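## Task

Reorient the three dice so their upward faces sum to 4, with each die lying flat and wholly inside the mat when finished.

## Robot and tools

Robot: two UR7e-type arms, left_arm and right_arm, each with a two-finger parallel gripper (50 mm max opening) and a wrist camera. A camera block of varying shape sticks out up to 12 cm from the last joint toward the gripper's -y side and rotates with it. left_arm's base is near (-0.011, +0.399, 0.013) m, right_arm's near (-0.056, -0.474, 0.013) m.

Frame: everything uses the scene frame. Origin at table-top height, halfway between the nominal bases; +x points out over the table, +z up, left_arm on +y. Image left/right does not match arm names. Gripper fingers point along the gripper's own +z and close along its x. end_effector_position is the point midway between the pads; fingertips extend 17.5 mm further. Printed poses may be off by a few cm.

Row layout (shared by execute_actions and move): 18 numbers, left arm first then right: dx, dy, dz, rx, ry, rz, gripper position, force_limit, speed. The six pose numbers are an offset from that arm's current Hand target (not a pose), along scene axes; rotation is a rotation vector about the Hand target's position. Scale: 1.0 = 0.6 m or 180 degrees, values in [-1, 1]. Gripper position: +1 fully open, about -0.65 pads meet, -1 to grip (close until stopped). force_limit: -1 about 20 N, 0 about 102 N, +1 about 185 N per pad. speed: -1 20 mm/s, 0 85, +1 150. Both start at +1. To leave an arm alone send six zeros, and always resend its gripper's last three numbers, since 0 is itself a command.

execute_actions(actions, cameras): actions is a list of actions; each action is a table of up to 15 rows, one per 1/30 s step, padded with its last row. Every row in an action counts from the Hand target at that action's start, so repeating an offset moves further. Images come only with an empty list or when cameras names them (["all"], [] or names).

move(target, speed, blend, stop_force, zero, blocking, cameras): target is one 18-number row or a list of up to 15 rows; all offsets count from the same starting Hand targets. speed is path top speed in m/s (0.002 to 3.6, default 0.25; turn rate twice that in rad/s), one value or one per target. blend in m rounds corners in a list. stop_force in N (3 to 120, one for both arms) ends an arm's path on contact and backs it off; with it every target must carry the same gripper numbers, blocking=false is not allowed, and it is unreliable while the gripper rotates. Omit it when lifting off something you press. zero (default true) re-zeros the force reading before the move. blocking=false returns after 0.5 s while the move continues. Paths are straight, do not avoid obstacles, stop after 10 s, and lag more when fast. Avoid paths passing close to an arm's own base. The result adds a move: line (done, off_target, moving, held, fault) plus limits such as paced or held.

wait(seconds, cameras): let time pass, 0 to 3600 s. stop(cameras): brake the running move. zoom_image(camera, region): closer look at [x0, y0, x1, y1] pixels (at most 504 by 504) of a camera in the latest images. zero_wrist_force(arm): re-zero that arm's force sensor. read_manual(section): licence texts only. finished_scene(scene): end the scene with its number; call nothing after it in that reply.

Cameras: cam_head_left, cam_head_right (fixed on a stand behind the arms), cam_left_wrist, cam_right_wrist, all 896x504; calibration is given for projecting points.

Results: per arm end_effector_position (m), quat_wxyz, velocities (omitted when joints are still), Hand target (last commanded pose after clipping; next offsets count from it), joint positions and torques, wrist force/torque in the gripper's own axes plus the peak since last shown, motor temperatures, Tool commands. The gripper can rest short of the Hand target; a new execute_actions call re-requests it, otherwise send the gap as an offset. object_status: 0 moving, 1 stopped while opening, 2 stopped while closing (a grip), 3 reached position or pads met (usually nothing held). Confirm grips by 2. Opening width is about (250 - position_measured) x 0.202 mm. Stopped fingers ignore new force_limit/speed until position changes by 0.01 or more.

Control limits: commanded orientation is clipped to 32 degrees from the measured one each step; commands follow with 0.09 to 0.22 s lag and fast moves overshoot. A clearance check holds back commands that bring the arms too near each other.

Avoid: dropping dice or releasing them while moving, anything leaving the table, fast impacts, and pressing past a firm contact (the arms are stiff). A net outside force near 150 N or joint contact torque at its limit (wrists 26.6 N m, others 142 N m), or wrist joints straying 0.9 degrees (shoulder/elbow 7.5) from plan, stops the arm for 10 s. Any contact or gripping between the two arms can fail the task. Long holding or stretched, blocked poses heat motors; 85 °C brakes the arm. Loose dice may be nudged by outside pushes now and then, so recheck before finishing.

Each tool is called after ">>>" as name(argument=value, ...), one argument or row to a line, values as JSON.

## Session

>>> execute_actions(
  actions=[],
)

Scene clock: 0.00 s.
left_arm: end_effector_position=(+0.3337, +0.1553, +0.1887) position_measured=4 object_status=3 end_effector_quat_wxyz=(+0.152, +0.984, -0.048, +0.077) | right_arm: end_effector_position=(+0.5875, -0.8340, +0.1579) position_measured=3 object_status=3 end_effector_quat_wxyz=(+0.224, -0.624, +0.743, +0.092)
Joint positions: left_arm=[-0.853 -1.85 2.337 -2.389 -1.661 0.774] | right_arm=[2.591 -2.246 -1.207 -1.267 2.061 2.818]
Joint velocities: within noise
Joint torques (N m): no reading
Motor temperatures (°C): left_arm=[38 37 36 42 50 47] | right_arm=[39 34 41 41 45 46]
Wrist force (N): no reading
Wrist torque (N m): no reading
Wrist force, peak (N): no reading
Hand target: left_arm +0.3337, +0.1553, +0.1887; +0.152, +0.984, -0.048, +0.077 | right_arm +0.5875, -0.8340, +0.1579; +0.224, -0.624, +0.743, +0.092
Tool commands: left_gripper/position=+0.992157 left_gripper/force_limit=+1.0 left_gripper/speed=+1.0 right_gripper/position=+1.0 right_gripper/force_limit=+1.0 right_gripper/speed=+1.0
camera_calibration:
cam_left_wrist: T_world_to_cam=[[0.98002, -0.07672, 0.18352, -0.33438], [-0.17217, -0.78921, 0.5895, 0.08605], [0.0996, -0.60931, -0.78665, 0.36813]] pos_world=[0.30584, 0.26656, 0.30022]
cam_right_wrist: T_world_to_cam=[[-0.13134, -0.88561, -0.44547, -0.58015], [-0.98363, 0.06048, 0.16977, 0.62005], [-0.12341, 0.46047, -0.87905, 0.75226]] pos_world=[0.62654, -0.89768, 0.29757]

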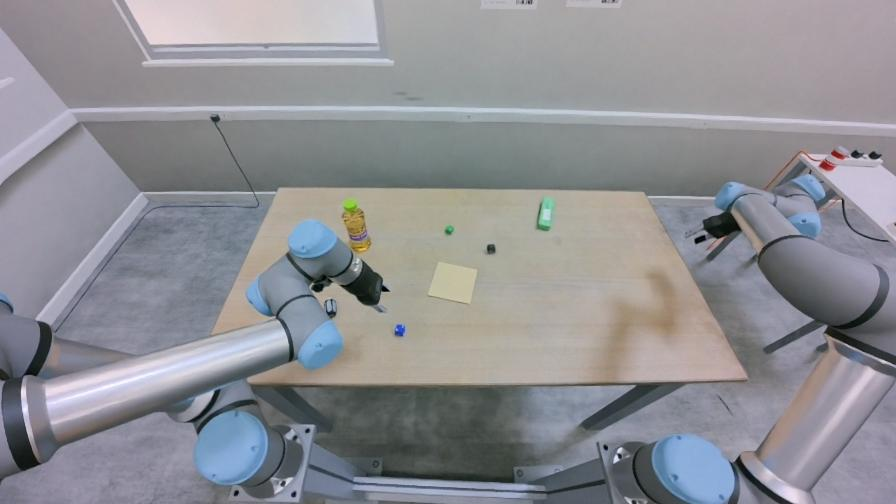

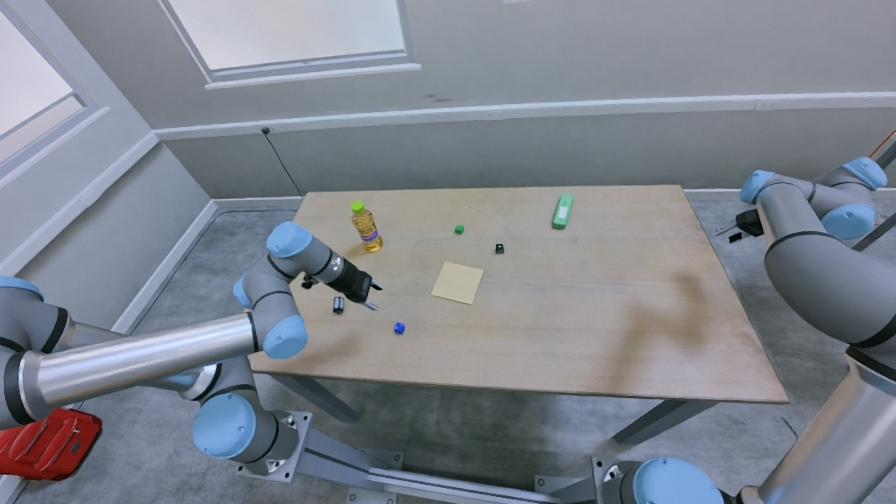

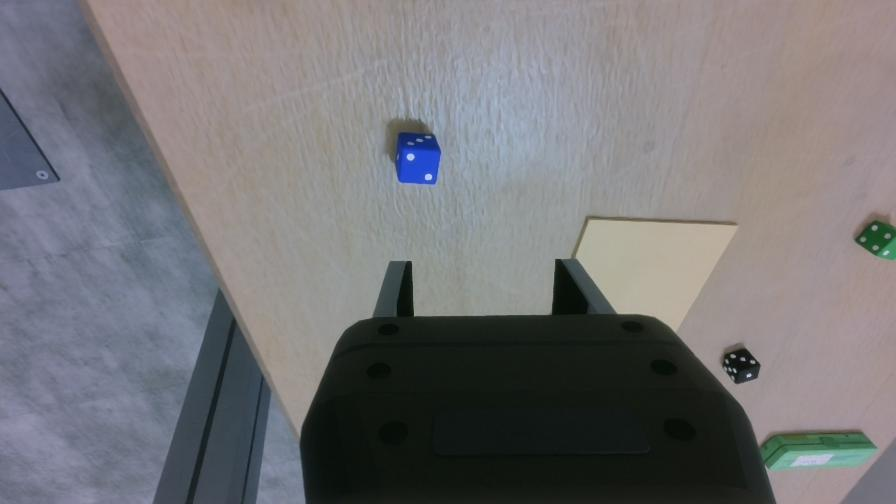

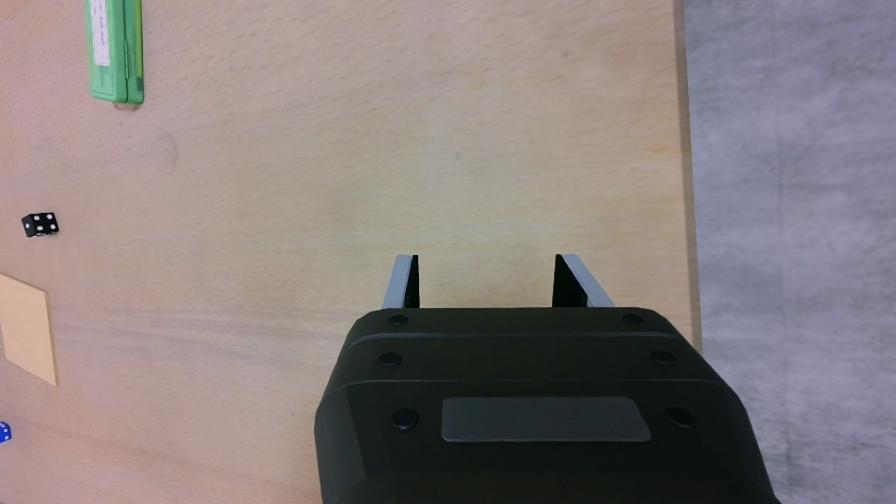

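>>> zoom_image(
  camera="cam_left_wrist",
  region=[700, 330, 780, 390],
)

>>> zoom_image(
  camera="cam_left_wrist",
  region=[836, 205, 896, 265],
)

>>> zoom_image(
  camera="cam_left_wrist",
  region=[380, 115, 460, 195],
)

>>> zoom_image(
  camera="cam_right_wrist",
  region=[10, 200, 70, 245],
)

>>> move(
  target=[0,0,0,0,0,0,0.4,-0.8,-0.3,-0.25,0.6,0.5,0,0,0,0.4,-0.8,-0.3],
  speed=0.6,
  blocking=false,
)

Scaled by 6.300 from the camera's image (finer frame: 1280x720).

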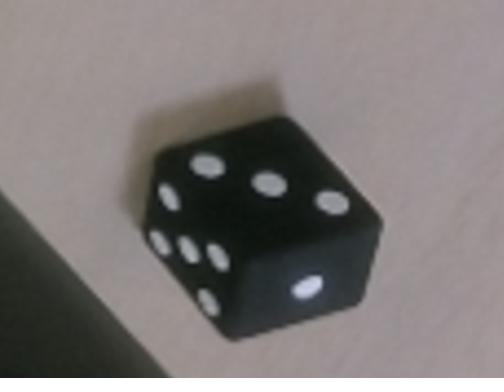

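Scaled by 8.400 from the camera's image (finer frame: 1280x720).

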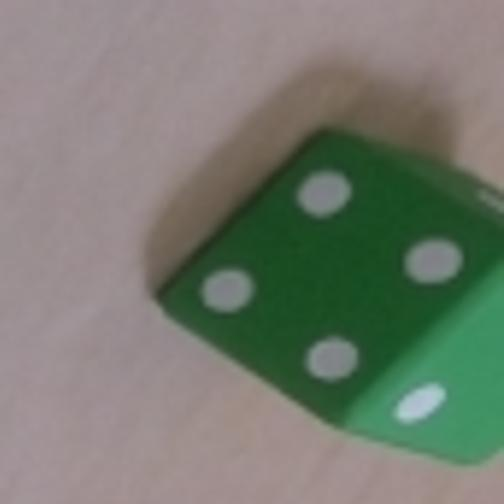

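Scaled by 6.300 from the camera's image (finer frame: 1280x720).

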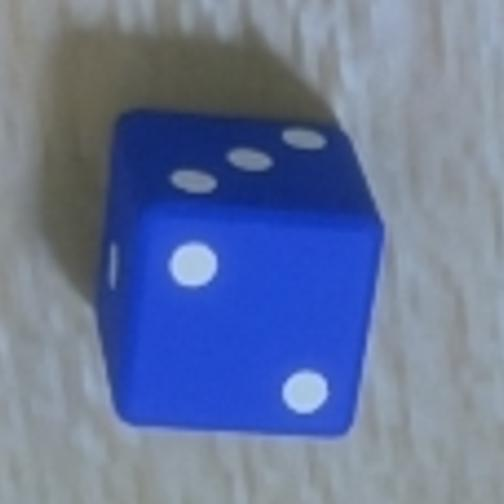

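Scaled by 8.400 from the camera's image (finer frame: 1280x720).

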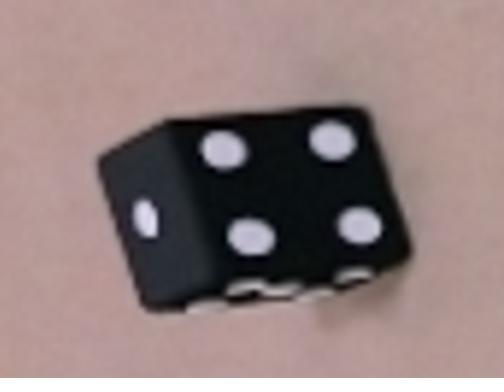

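Scene clock: 7.87 s.
left_arm: end_effector_position=(+0.3337, +0.1553, +0.1887) position_measured=92 object_status=0 end_effector_quat_wxyz=(+0.152, +0.984, -0.048, +0.077) | right_arm: end_effector_position=(+0.5283, -0.6922, +0.2753) position_measured=92 object_status=0 end_effector_quat_wxyz=(+0.225, -0.625, +0.742, +0.094) end_effector_velocity=(-0.186, +0.433, +0.363) end_effector_angular_velocity=(-0.002, -0.006, -0.005)
Joint positions: left_arm=[-0.853 -1.85 2.337 -2.389 -1.661 0.774] | right_arm=[2.748 -1.868 -1.493 -1.278 2.058 2.993]
Joint velocities: left_arm=[within noise] | right_arm=[0.571 1.081 -0.567 -0.204 -0.042 0.651]
Joint torques (N m): left_arm=[0.98 -10.68 -22.45 -3.76 -0.2 -0.08] | right_arm=[9.52 64.54 18.17 0.01 -1.67 4.61]
Wrist force (N): left_arm=[-0.3 0.0 0.1] | right_arm=[0.0 0.1 0.5]
Wrist torque (N m): left_arm=[0.00 0.05 -0.01] | right_arm=[0.01 0.06 -0.06]
Wrist force, peak (N): left_arm=[-0.4 -0.2 -0.2] | right_arm=[4.2 -1.7 1.3]
Hand target: left_arm +0.3337, +0.1553, +0.1887; +0.152, +0.984, -0.048, +0.077 | right_arm +0.5155, -0.6612, +0.3019; +0.224, -0.624, +0.743, +0.092
Tool commands: left_gripper/position=+0.4 left_gripper/force_limit=-0.8 left_gripper/speed=-0.3 right_gripper/position=+0.4 right_gripper/force_limit=-0.8 right_gripper/speed=-0.3
Off the commanded pose: left_arm 0.000 m, 0 deg | right_arm 0.299 m, 0 deg.
move: running

>>> move(
  target=[0.4938,-0.4255,0.1022,0.1135,-0.0372,-0.4640,0.4,-0.8,-0.3,0,0,0,0,0,0,0.4,-0.8,-0.3],
  speed=0.6,
  cameras=["cam_left_wrist","cam_head_left"],
)

a move is refused until a result has shown your running move's end: call wait (it returns as soon as the move ends) or stop first; nothing of this call was run
Scene clock: 43.33 s.
left_arm: end_effector_position=(+0.3337, +0.1553, +0.1887) position_measured=92 object_status=3 end_effector_quat_wxyz=(+0.152, +0.984, -0.048, +0.077) | right_arm: end_effector_position=(+0.4375, -0.4740, +0.4579) position_measured=92 object_status=3 end_effector_quat_wxyz=(+0.224, -0.624, +0.743, +0.092)
Joint positions: left_arm=[-0.853 -1.85 2.337 -2.389 -1.661 0.774] | right_arm=[3.144 -1.445 -1.535 -1.465 1.986 3.43]
Joint torques (N m): left_arm=[0.92 -9.88 -23.06 -3.97 -0.42 -0.1] | right_arm=[6.3 33.06 17.52 1.65 3.63 2.33]
Wrist force (N): left_arm=[-0.4 0.1 -0.1] | right_arm=[0.5 0.1 0.2]
Wrist torque (N m): left_arm=[0.01 0.05 0.00] | right_arm=[0.02 -0.05 0.12]
Wrist force, peak (N): left_arm=[-0.3 0.2 -0.4] | right_arm=[-3.9 2.0 -1.3]
Hand target: left_arm +0.3337, +0.1553, +0.1887; +0.152, +0.984, -0.048, +0.077 | right_arm +0.4375, -0.4740, +0.4579; +0.224, -0.624, +0.743, +0.092
Tool commands: left_gripper/position=+0.4 left_gripper/force_limit=-0.8 left_gripper/speed=-0.3 right_gripper/position=+0.4 right_gripper/force_limit=-0.8 right_gripper/speed=-0.3
Off the commanded pose: left_arm 0.000 m, 0 deg | right_arm 0.000 m, 0 deg.
earlier move: done

>>> move(
  target=[0.4938,-0.4255,0.1022,0.1135,-0.0372,-0.4640,0.4,-0.8,-0.3,0,0,0,0,0,0,0.4,-0.8,-0.3],
  speed=0.6,
  cameras=["cam_left_wrist","cam_head_left"],
)

Scene clock: 47.43 s.
left_arm: end_effector_position=(+0.6299, -0.1000, +0.2500) position_measured=92 object_status=3 end_effector_quat_wxyz=(+0.000, +0.707, -0.707, +0.000) | right_arm: end_effector_position=(+0.4375, -0.4740, +0.4579) position_measured=92 object_status=3 end_effector_quat_wxyz=(+0.224, -0.624, +0.743, +0.092)
Joint positions: left_arm=[-0.799 -0.745 0.629 -1.455 -1.572 2.316] | right_arm=[3.144 -1.445 -1.535 -1.465 1.986 3.43]
Joint torques (N m): left_arm=[10.75 -51.18 -31.87 -3.1 -1.43 1.49] | right_arm=[6.67 33.31 17.33 1.91 3.42 2.3]
Motor temperatures (°C): left_arm=[38 37 36 42 50 46] | right_arm=[39 34 41 41 45 46]
Wrist force (N): left_arm=[-0.2 0.6 -1.2] | right_arm=[0.8 0.3 0.2]
Wrist torque (N m): left_arm=[0.11 0.09 0.12] | right_arm=[0.05 -0.10 0.12]
Wrist force, peak (N): left_arm=[-2.6 -1.6 -0.4] | right_arm=[0.8 0.2 0.4]
Hand target: left_arm +0.6299, -0.1000, +0.2500; +0.000, +0.707, -0.707, +0.000 | right_arm +0.4375, -0.4740, +0.4579; +0.224, -0.624, +0.743, +0.092
Off the commanded pose: left_arm 0.000 m, 0 deg | right_arm 0.000 m, 0 deg.
move: done
cam_left_wrist: T_world_to_cam=[[-0.01078, -0.99983, 0.01524, -0.08166], [-0.94144, 0.01529, 0.33684, 0.52749], [-0.33702, -0.01072, -0.94144, 0.60488]] pos_world=[0.69957, -0.08323, 0.39302]
Images, in order (width x height): cam_head_left 896x504, cam_left_wrist 896x504.

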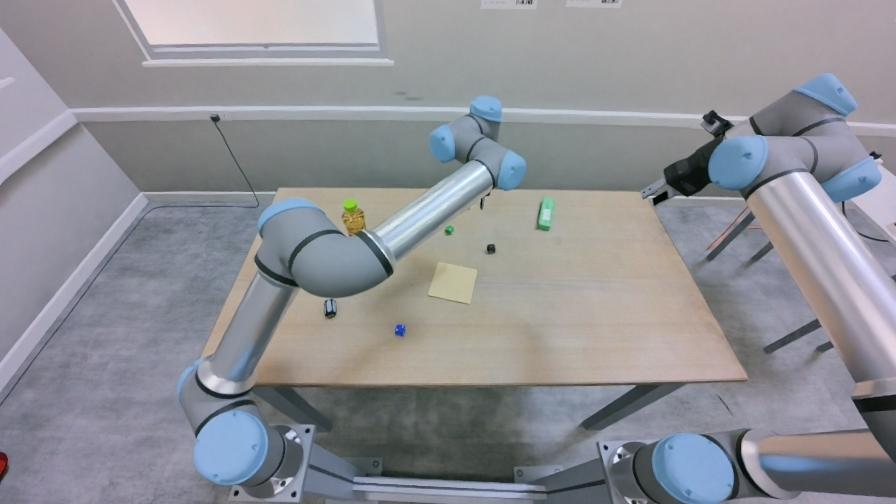

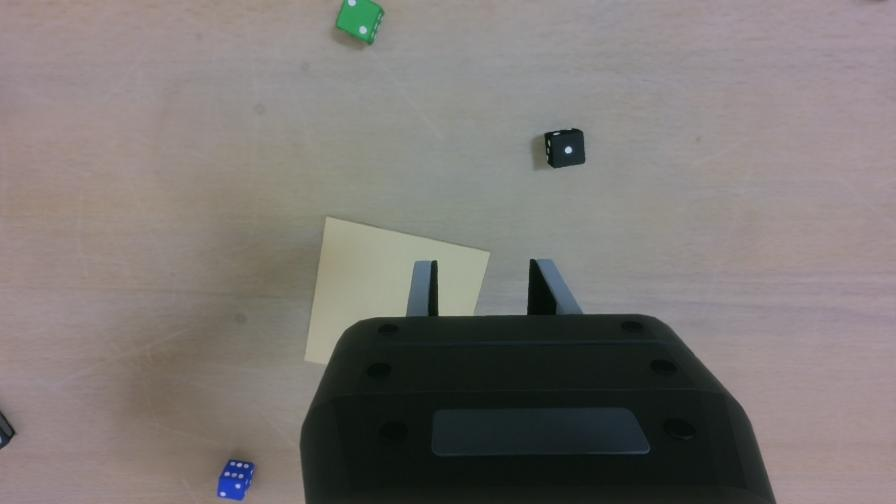

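>>> zoom_image(
  camera="cam_left_wrist",
  region=[330, 0, 390, 45],
)

>>> zoom_image(
  camera="cam_left_wrist",
  region=[535, 120, 595, 175],
)

>>> zoom_image(
  camera="cam_left_wrist",
  region=[207, 450, 267, 504],
)

Scaled by 8.400 from the camera's image (finer frame: 1280x720).

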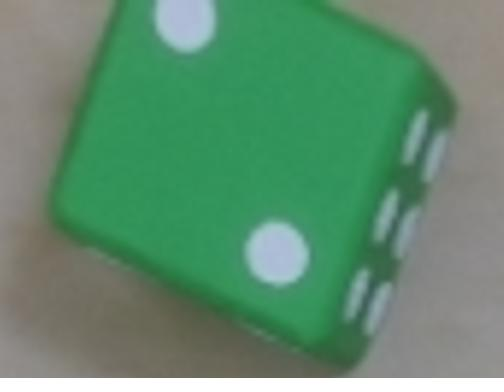

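Scaled by 8.400 from the camera's image (finer frame: 1280x720).

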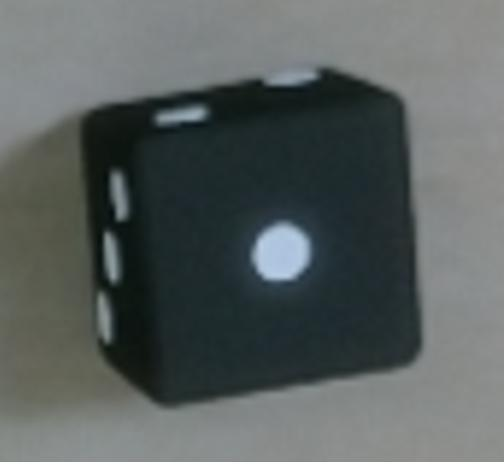

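Scaled by 8.400 from the camera's image (finer frame: 1280x720).

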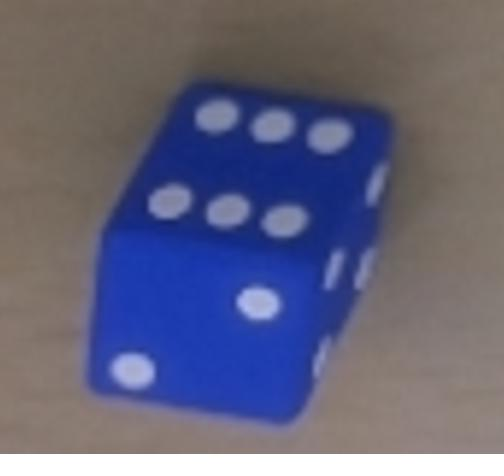

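>>> move(
  target=[
    [0.1917,0.1317,-0.2963,-0.1038,0.1568,0.3619,0.85,-0.8,-0.3,0,0,0,0,0,0,0.4,-0.8,-0.3],
    [0.1917,0.1317,-0.3797,-0.1038,0.1568,0.3619,0.85,-0.8,-0.3,0,0,0,0,0,0,0.4,-0.8,-0.3],
    [0.1917,0.1317,-0.3797,-0.1038,0.1568,0.3619,-1,-0.8,-0.3,0,0,0,0,0,0,0.4,-0.8,-0.3],
    [0.0333,0.1167,-0.1833,0,0,0,-1,-0.8,-0.3,0,0,0,0,0,0,0.4,-0.8,-0.3],
  ],
  speed=[0.5,0.12,0.1,0.5],
  blend=[0.02,0,0,0],
  cameras=["cam_left_wrist"],
)

Scene clock: 131.73 s.
left_arm: end_effector_position=(+0.6499, -0.0300, +0.1400) position_measured=129 object_status=2 end_effector_quat_wxyz=(+0.000, +0.707, -0.707, +0.000) | right_arm: end_effector_position=(+0.4375, -0.4740, +0.4579) position_measured=92 object_status=3 end_effector_quat_wxyz=(+0.224, -0.624, +0.743, +0.092)
Joint positions: left_arm=[-0.719 -0.807 1.021 -1.785 -1.572 2.396] | right_arm=[3.144 -1.445 -1.535 -1.465 1.986 3.43]
Joint torques (N m): left_arm=[10.01 -47.88 -25.66 -1.22 -1.78 0.69] | right_arm=[6.62 33.28 18.25 2.55 2.62 2.24]
Wrist force (N): left_arm=[-0.1 0.7 -1.0] | right_arm=[0.8 0.1 0.0]
Wrist torque (N m): left_arm=[0.13 0.08 0.15] | right_arm=[0.02 -0.10 0.13]
Wrist force, peak (N): left_arm=[0.7 2.2 -2.3] | right_arm=[0.9 0.3 0.1]
Hand target: left_arm +0.6499, -0.0299, +0.1400; +0.000, +0.707, -0.707, +0.000 | right_arm +0.4375, -0.4740, +0.4579; +0.224, -0.624, +0.743, +0.092
Off the commanded pose: left_arm 0.000 m, 0 deg | right_arm 0.000 m, 0 deg.
move: done
cam_left_wrist: T_world_to_cam=[[-0.01066, -0.99983, 0.0153, -0.00989], [-0.94147, 0.01519, 0.33675, 0.58235], [-0.33693, -0.01082, -0.94147, 0.50875]] pos_world=[0.71957, -0.01323, 0.28302]

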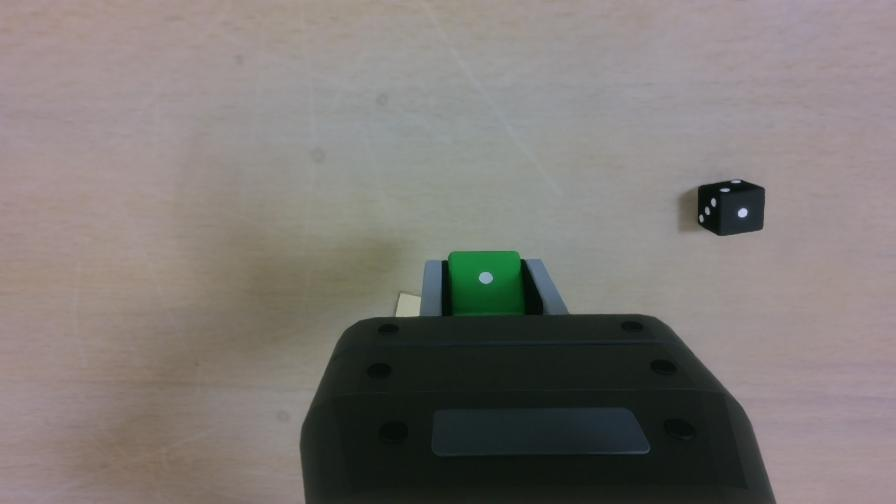

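>>> move(
  target=[
    [-0.1913,-0.0173,-0.1167,-0.1124,-0.3089,-0.2028,-1,-0.8,-0.3,0,0,0,0,0,0,0.4,-0.8,-0.3],
    [-0.1913,-0.0173,-0.1937,-0.1124,-0.3089,-0.2028,-1,-0.8,-0.3,0,0,0,0,0,0,0.4,-0.8,-0.3],
    [-0.1913,-0.0173,-0.1937,-0.1124,-0.3089,-0.2028,0.4,-0.8,-0.3,0,0,0,0,0,0,0.4,-0.8,-0.3],
    [-0.2672,0.0463,-0.1318,-0.1124,-0.3089,-0.2028,0.4,-0.8,-0.3,0,0,0,0,0,0,0.4,-0.8,-0.3],
    [-0.0017,-0.2525,-0.0167,0,0,0.0444,0.85,-0.8,-0.3,0,0,0,0,0,0,0.4,-0.8,-0.3],
  ],
  speed=[0.5,0.12,0.1,0.4,0.5],
  blend=[0.02,0,0,0.03,0],
  cameras=["cam_left_wrist","cam_head_left"],
)

Scene clock: 156.33 s.
left_arm: end_effector_position=(+0.6489, -0.1814, +0.1300) position_measured=25 object_status=3 end_effector_quat_wxyz=(+0.000, +0.754, -0.656, +0.000) | right_arm: end_effector_position=(+0.4375, -0.4740, +0.4579) position_measured=92 object_status=3 end_effector_quat_wxyz=(+0.224, -0.624, +0.743, +0.092)
Joint positions: left_arm=[-0.847 -0.477 0.43 -1.524 -1.571 2.129] | right_arm=[3.144 -1.445 -1.535 -1.465 1.986 3.43]
Joint torques (N m): left_arm=[-6.46 -70.32 -19.93 -5.45 2.28 -1.36] | right_arm=[6.06 33.23 18.17 3.17 1.79 2.07]
Wrist force (N): left_arm=[0.3 -0.5 -0.9] | right_arm=[0.6 0.1 0.1]
Wrist torque (N m): left_arm=[-0.05 -0.04 0.00] | right_arm=[0.02 -0.08 0.13]
Wrist force, peak (N): left_arm=[0.3 -23.6 -30.5] | right_arm=[0.8 0.4 0.1]
Hand target: left_arm +0.6489, -0.1814, +0.1300; +0.000, +0.754, -0.656, +0.000 | right_arm +0.4375, -0.4740, +0.4579; +0.224, -0.624, +0.743, +0.092
Off the commanded pose: left_arm 0.000 m, 0 deg | right_arm 0.000 m, 0 deg.
move: done
cam_left_wrist: T_world_to_cam=[[0.12832, -0.99162, 0.0152, -0.24981], [-0.93445, -0.11576, 0.33676, 0.55876], [-0.33218, -0.05742, -0.94147, 0.48583]] pos_world=[0.71557, -0.15514, 0.27302]
Images, in order (width x height): cam_head_left 896x504, cam_left_wrist 896x504.

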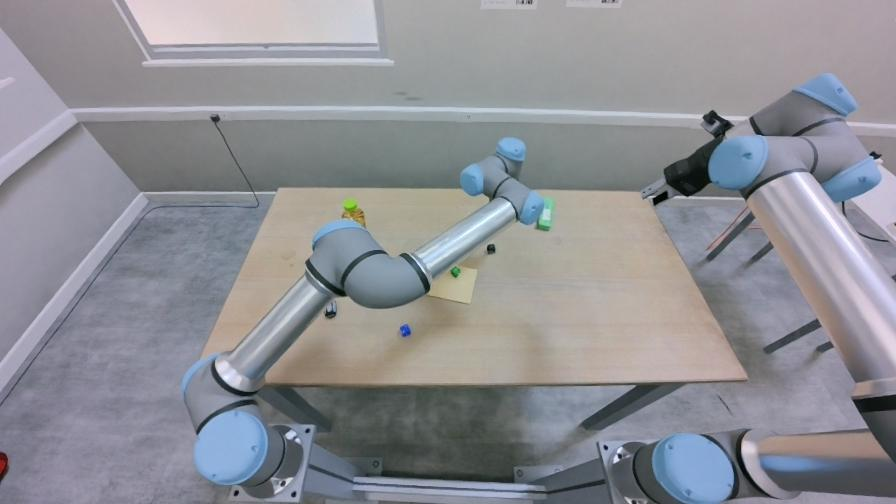

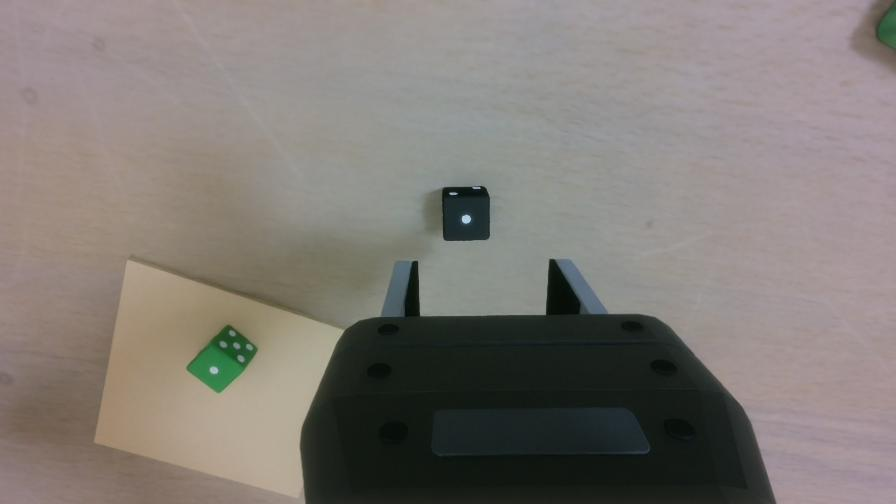

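>>> move(
  target=[
    [-0.0028,0.0038,-0.1807,0,0,0,0.85,-0.8,-0.3,0,0,0,0,0,0,0.4,-0.8,-0.3],
    [-0.0028,0.0038,-0.1807,0,0,0,-1,-0.8,-0.3,0,0,0,0,0,0,0.4,-0.8,-0.3],
    [-0.0028,0.0038,-0.05,0,0,0,-1,-0.8,-0.3,0,0,0,0,0,0,0.4,-0.8,-0.3],
    [-0.2953,0.1932,-0.11,0,0,0,-1,-0.8,-0.3,0,0,0,0,0,0,0.4,-0.8,-0.3],
    [-0.2953,0.1932,-0.1715,0,0,0,-1,-0.8,-0.3,0,0,0,0,0,0,0.4,-0.8,-0.3],
    [-0.2953,0.1932,-0.1715,0,0,0,0.4,-0.8,-0.3,0,0,0,0,0,0,0.4,-0.8,-0.3],
    [-0.2953,0.1932,0,0,0,0,0.4,-0.8,-0.3,0,0,0,0,0,0,0.4,-0.8,-0.3],
    [-0.5365,0.484,0.05,0,0,0,0.85,-0.8,-0.3,0,0,0,0,0,0,0.4,-0.8,-0.3],
  ],
  speed=[0.2,0.1,0.4,0.5,0.08,0.1,0.4,0.6],
  blend=[0,0,0.03,0.02,0,0,0.03,0],
  cameras=["cam_left_wrist","cam_head_left"],
)

Scene clock: 179.07 s.
left_arm: end_effector_position=(+0.3270, +0.1090, +0.1600) position_measured=25 object_status=3 end_effector_quat_wxyz=(+0.000, +0.754, -0.656, +0.000) | right_arm: end_effector_position=(+0.4375, -0.4740, +0.4579) position_measured=92 object_status=3 end_effector_quat_wxyz=(+0.224, -0.624, +0.743, +0.092)
Joint positions: left_arm=[-0.986 -1.624 2.102 -2.05 -1.571 1.99] | right_arm=[3.144 -1.445 -1.535 -1.465 1.986 3.43]
Joint torques (N m): left_arm=[9.96 -26.6 -16.05 -4.07 -1.95 1.57] | right_arm=[6.43 33.08 18.49 3.85 1.02 1.97]
Wrist force (N): left_arm=[0.4 0.2 -1.0] | right_arm=[0.7 0.1 0.2]
Wrist torque (N m): left_arm=[0.04 0.02 0.06] | right_arm=[0.02 -0.09 0.12]
Wrist force, peak (N): left_arm=[2.1 -3.3 -4.6] | right_arm=[1.0 0.3 0.1]
Hand target: left_arm +0.3270, +0.1090, +0.1600; +0.000, +0.754, -0.656, +0.000 | right_arm +0.4375, -0.4740, +0.4579; +0.224, -0.624, +0.743, +0.092
Off the commanded pose: left_arm 0.000 m, 0 deg | right_arm 0.000 m, 0 deg.
move: done; blend cut to 0.0184 m at target 4
cam_left_wrist: T_world_to_cam=[[0.12832, -0.99162, 0.0152, 0.079], [-0.93445, -0.11576, 0.33676, 0.28148], [-0.33218, -0.05742, -0.94147, 0.42382]] pos_world=[0.39367, 0.13526, 0.30302]
Images, in order (width x height): cam_head_left 896x504, cam_left_wrist 896x504.

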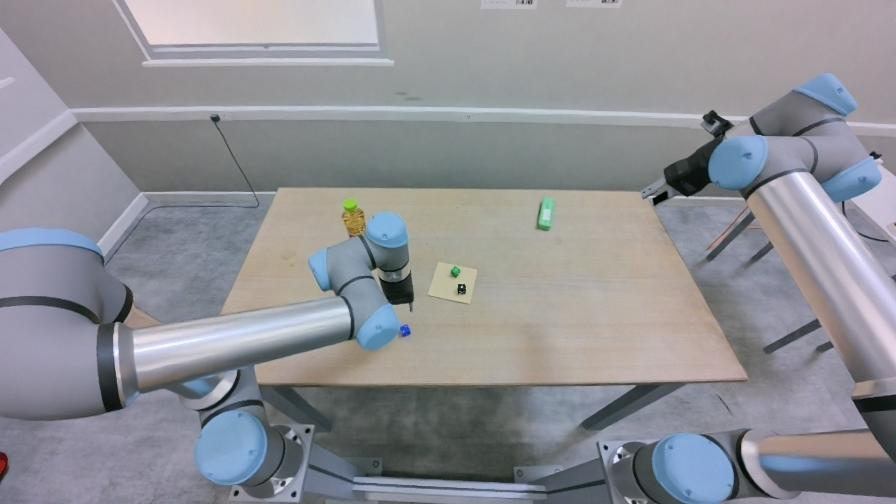

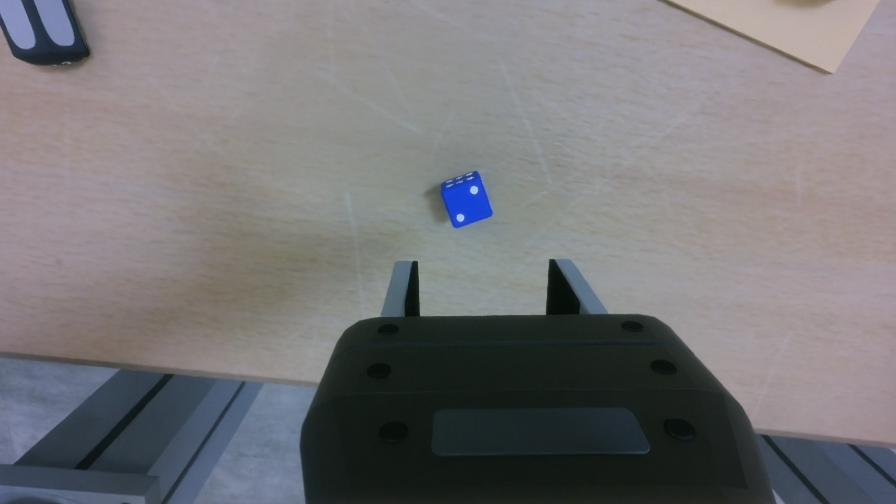

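>>> move(
  target=[
    [0,0,-0.2307,0,0,0.0944,0.85,-0.8,-0.3,0,0,0,0,0,0,0.4,-0.8,-0.3],
    [0,0,-0.2307,0,0,0.0944,-1,-0.8,-0.3,0,0,0,0,0,0,0.4,-0.8,-0.3],
    [0,0,-0.1,0,0,0.0944,-1,-0.8,-0.3,0,0,0,0,0,0,0.4,-0.8,-0.3],
    [0.2688,-0.1775,-0.15,0,0,0.0944,-1,-0.8,-0.3,0,0,0,0,0,0,0.4,-0.8,-0.3],
    [0.2688,-0.1775,-0.2215,0,0,0.0944,-1,-0.8,-0.3,0,0,0,0,0,0,0.4,-0.8,-0.3],
    [0.2688,-0.1775,-0.2215,0,0,0.0944,0.4,-0.8,-0.3,0,0,0,0,0,0,0.4,-0.8,-0.3],
    [0.2688,-0.1775,-0.05,0,0,0.0944,0.4,-0.8,-0.3,0,0,0,0,0,0,0.4,-0.8,-0.3],
    [0.155,-0.2817,0.15,0,0,0.0944,0.4,-0.8,-0.3,0,0,0,0,0,0,0.4,-0.8,-0.3],
  ],
  speed=[0.2,0.1,0.4,0.5,0.08,0.1,0.4,0.5],
  blend=[0,0,0.03,0.02,0,0,0.03,0],
  cameras=["cam_left_wrist","cam_head_left"],
)

>>> zoom_image(
  camera="cam_left_wrist",
  region=[300, 50, 720, 290],
)

Scene clock: 199.00 s.
left_arm: end_effector_position=(+0.4200, -0.0601, +0.2499) position_measured=92 object_status=3 end_effector_quat_wxyz=(+0.000, +0.843, -0.538, +0.000) | right_arm: end_effector_position=(+0.4375, -0.4740, +0.4579) position_measured=92 object_status=3 end_effector_quat_wxyz=(+0.224, -0.624, +0.743, +0.092)
Joint positions: left_arm=[-1.003 -1.259 1.441 -1.753 -1.571 1.676] | right_arm=[3.144 -1.445 -1.535 -1.465 1.986 3.43]
Joint torques (N m): left_arm=[1.45 -39.71 -31.21 -1.89 2.56 -0.46] | right_arm=[6.35 32.61 18.21 4.48 0.13 1.89]
Wrist force (N): left_arm=[0.4 0.4 -0.6] | right_arm=[0.5 0.1 -0.2]
Wrist torque (N m): left_arm=[0.09 0.03 0.01] | right_arm=[0.02 -0.06 0.12]
Wrist force, peak (N): left_arm=[1.1 3.4 -4.0] | right_arm=[1.0 0.1 0.1]
Hand target: left_arm +0.4200, -0.0601, +0.2500; +0.000, +0.843, -0.538, +0.000 | right_arm +0.4375, -0.4740, +0.4579; +0.224, -0.624, +0.743, +0.092
Off the commanded pose: left_arm 0.000 m, 0 deg | right_arm 0.000 m, 0 deg.
move: done
cam_left_wrist: T_world_to_cam=[[0.41246, -0.91085, 0.01513, -0.21643], [-0.8598, -0.38375, 0.33686, 0.27112], [-0.30103, -0.15195, -0.94143, 0.5109]] pos_world=[0.47618, -0.01546, 0.39292]
Images, in order (width x height): cam_head_left 896x504, cam_left_wrist 896x504.

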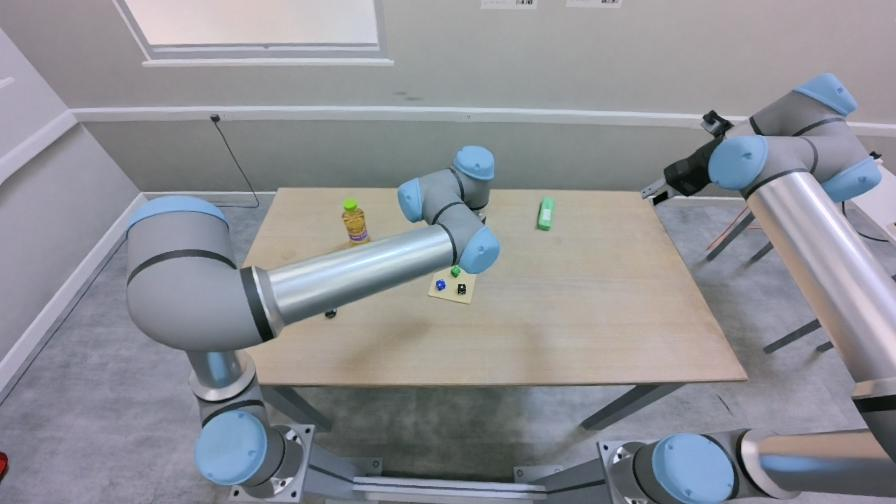

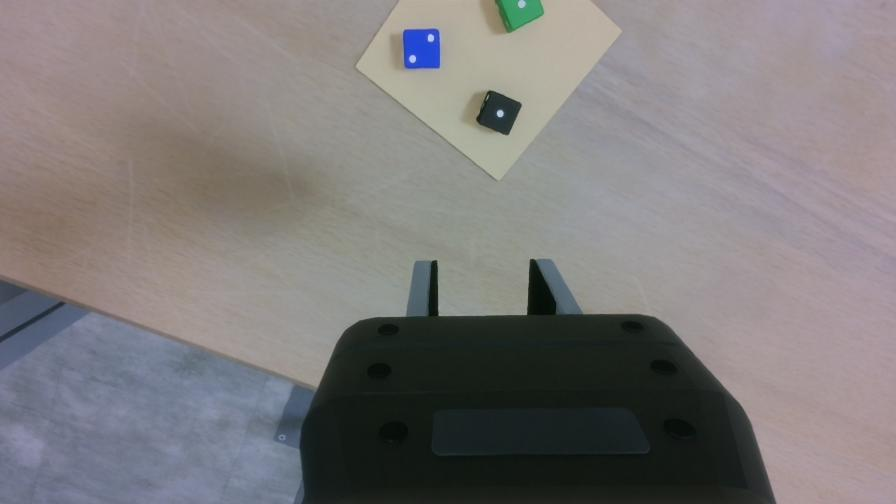

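Scaled by 1.200 from the camera's image (finer frame: 1280x720).

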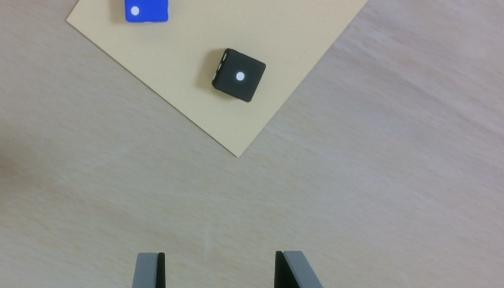

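>>> finished_scene(
  scene=2,
)

The scene is finished: the task was done.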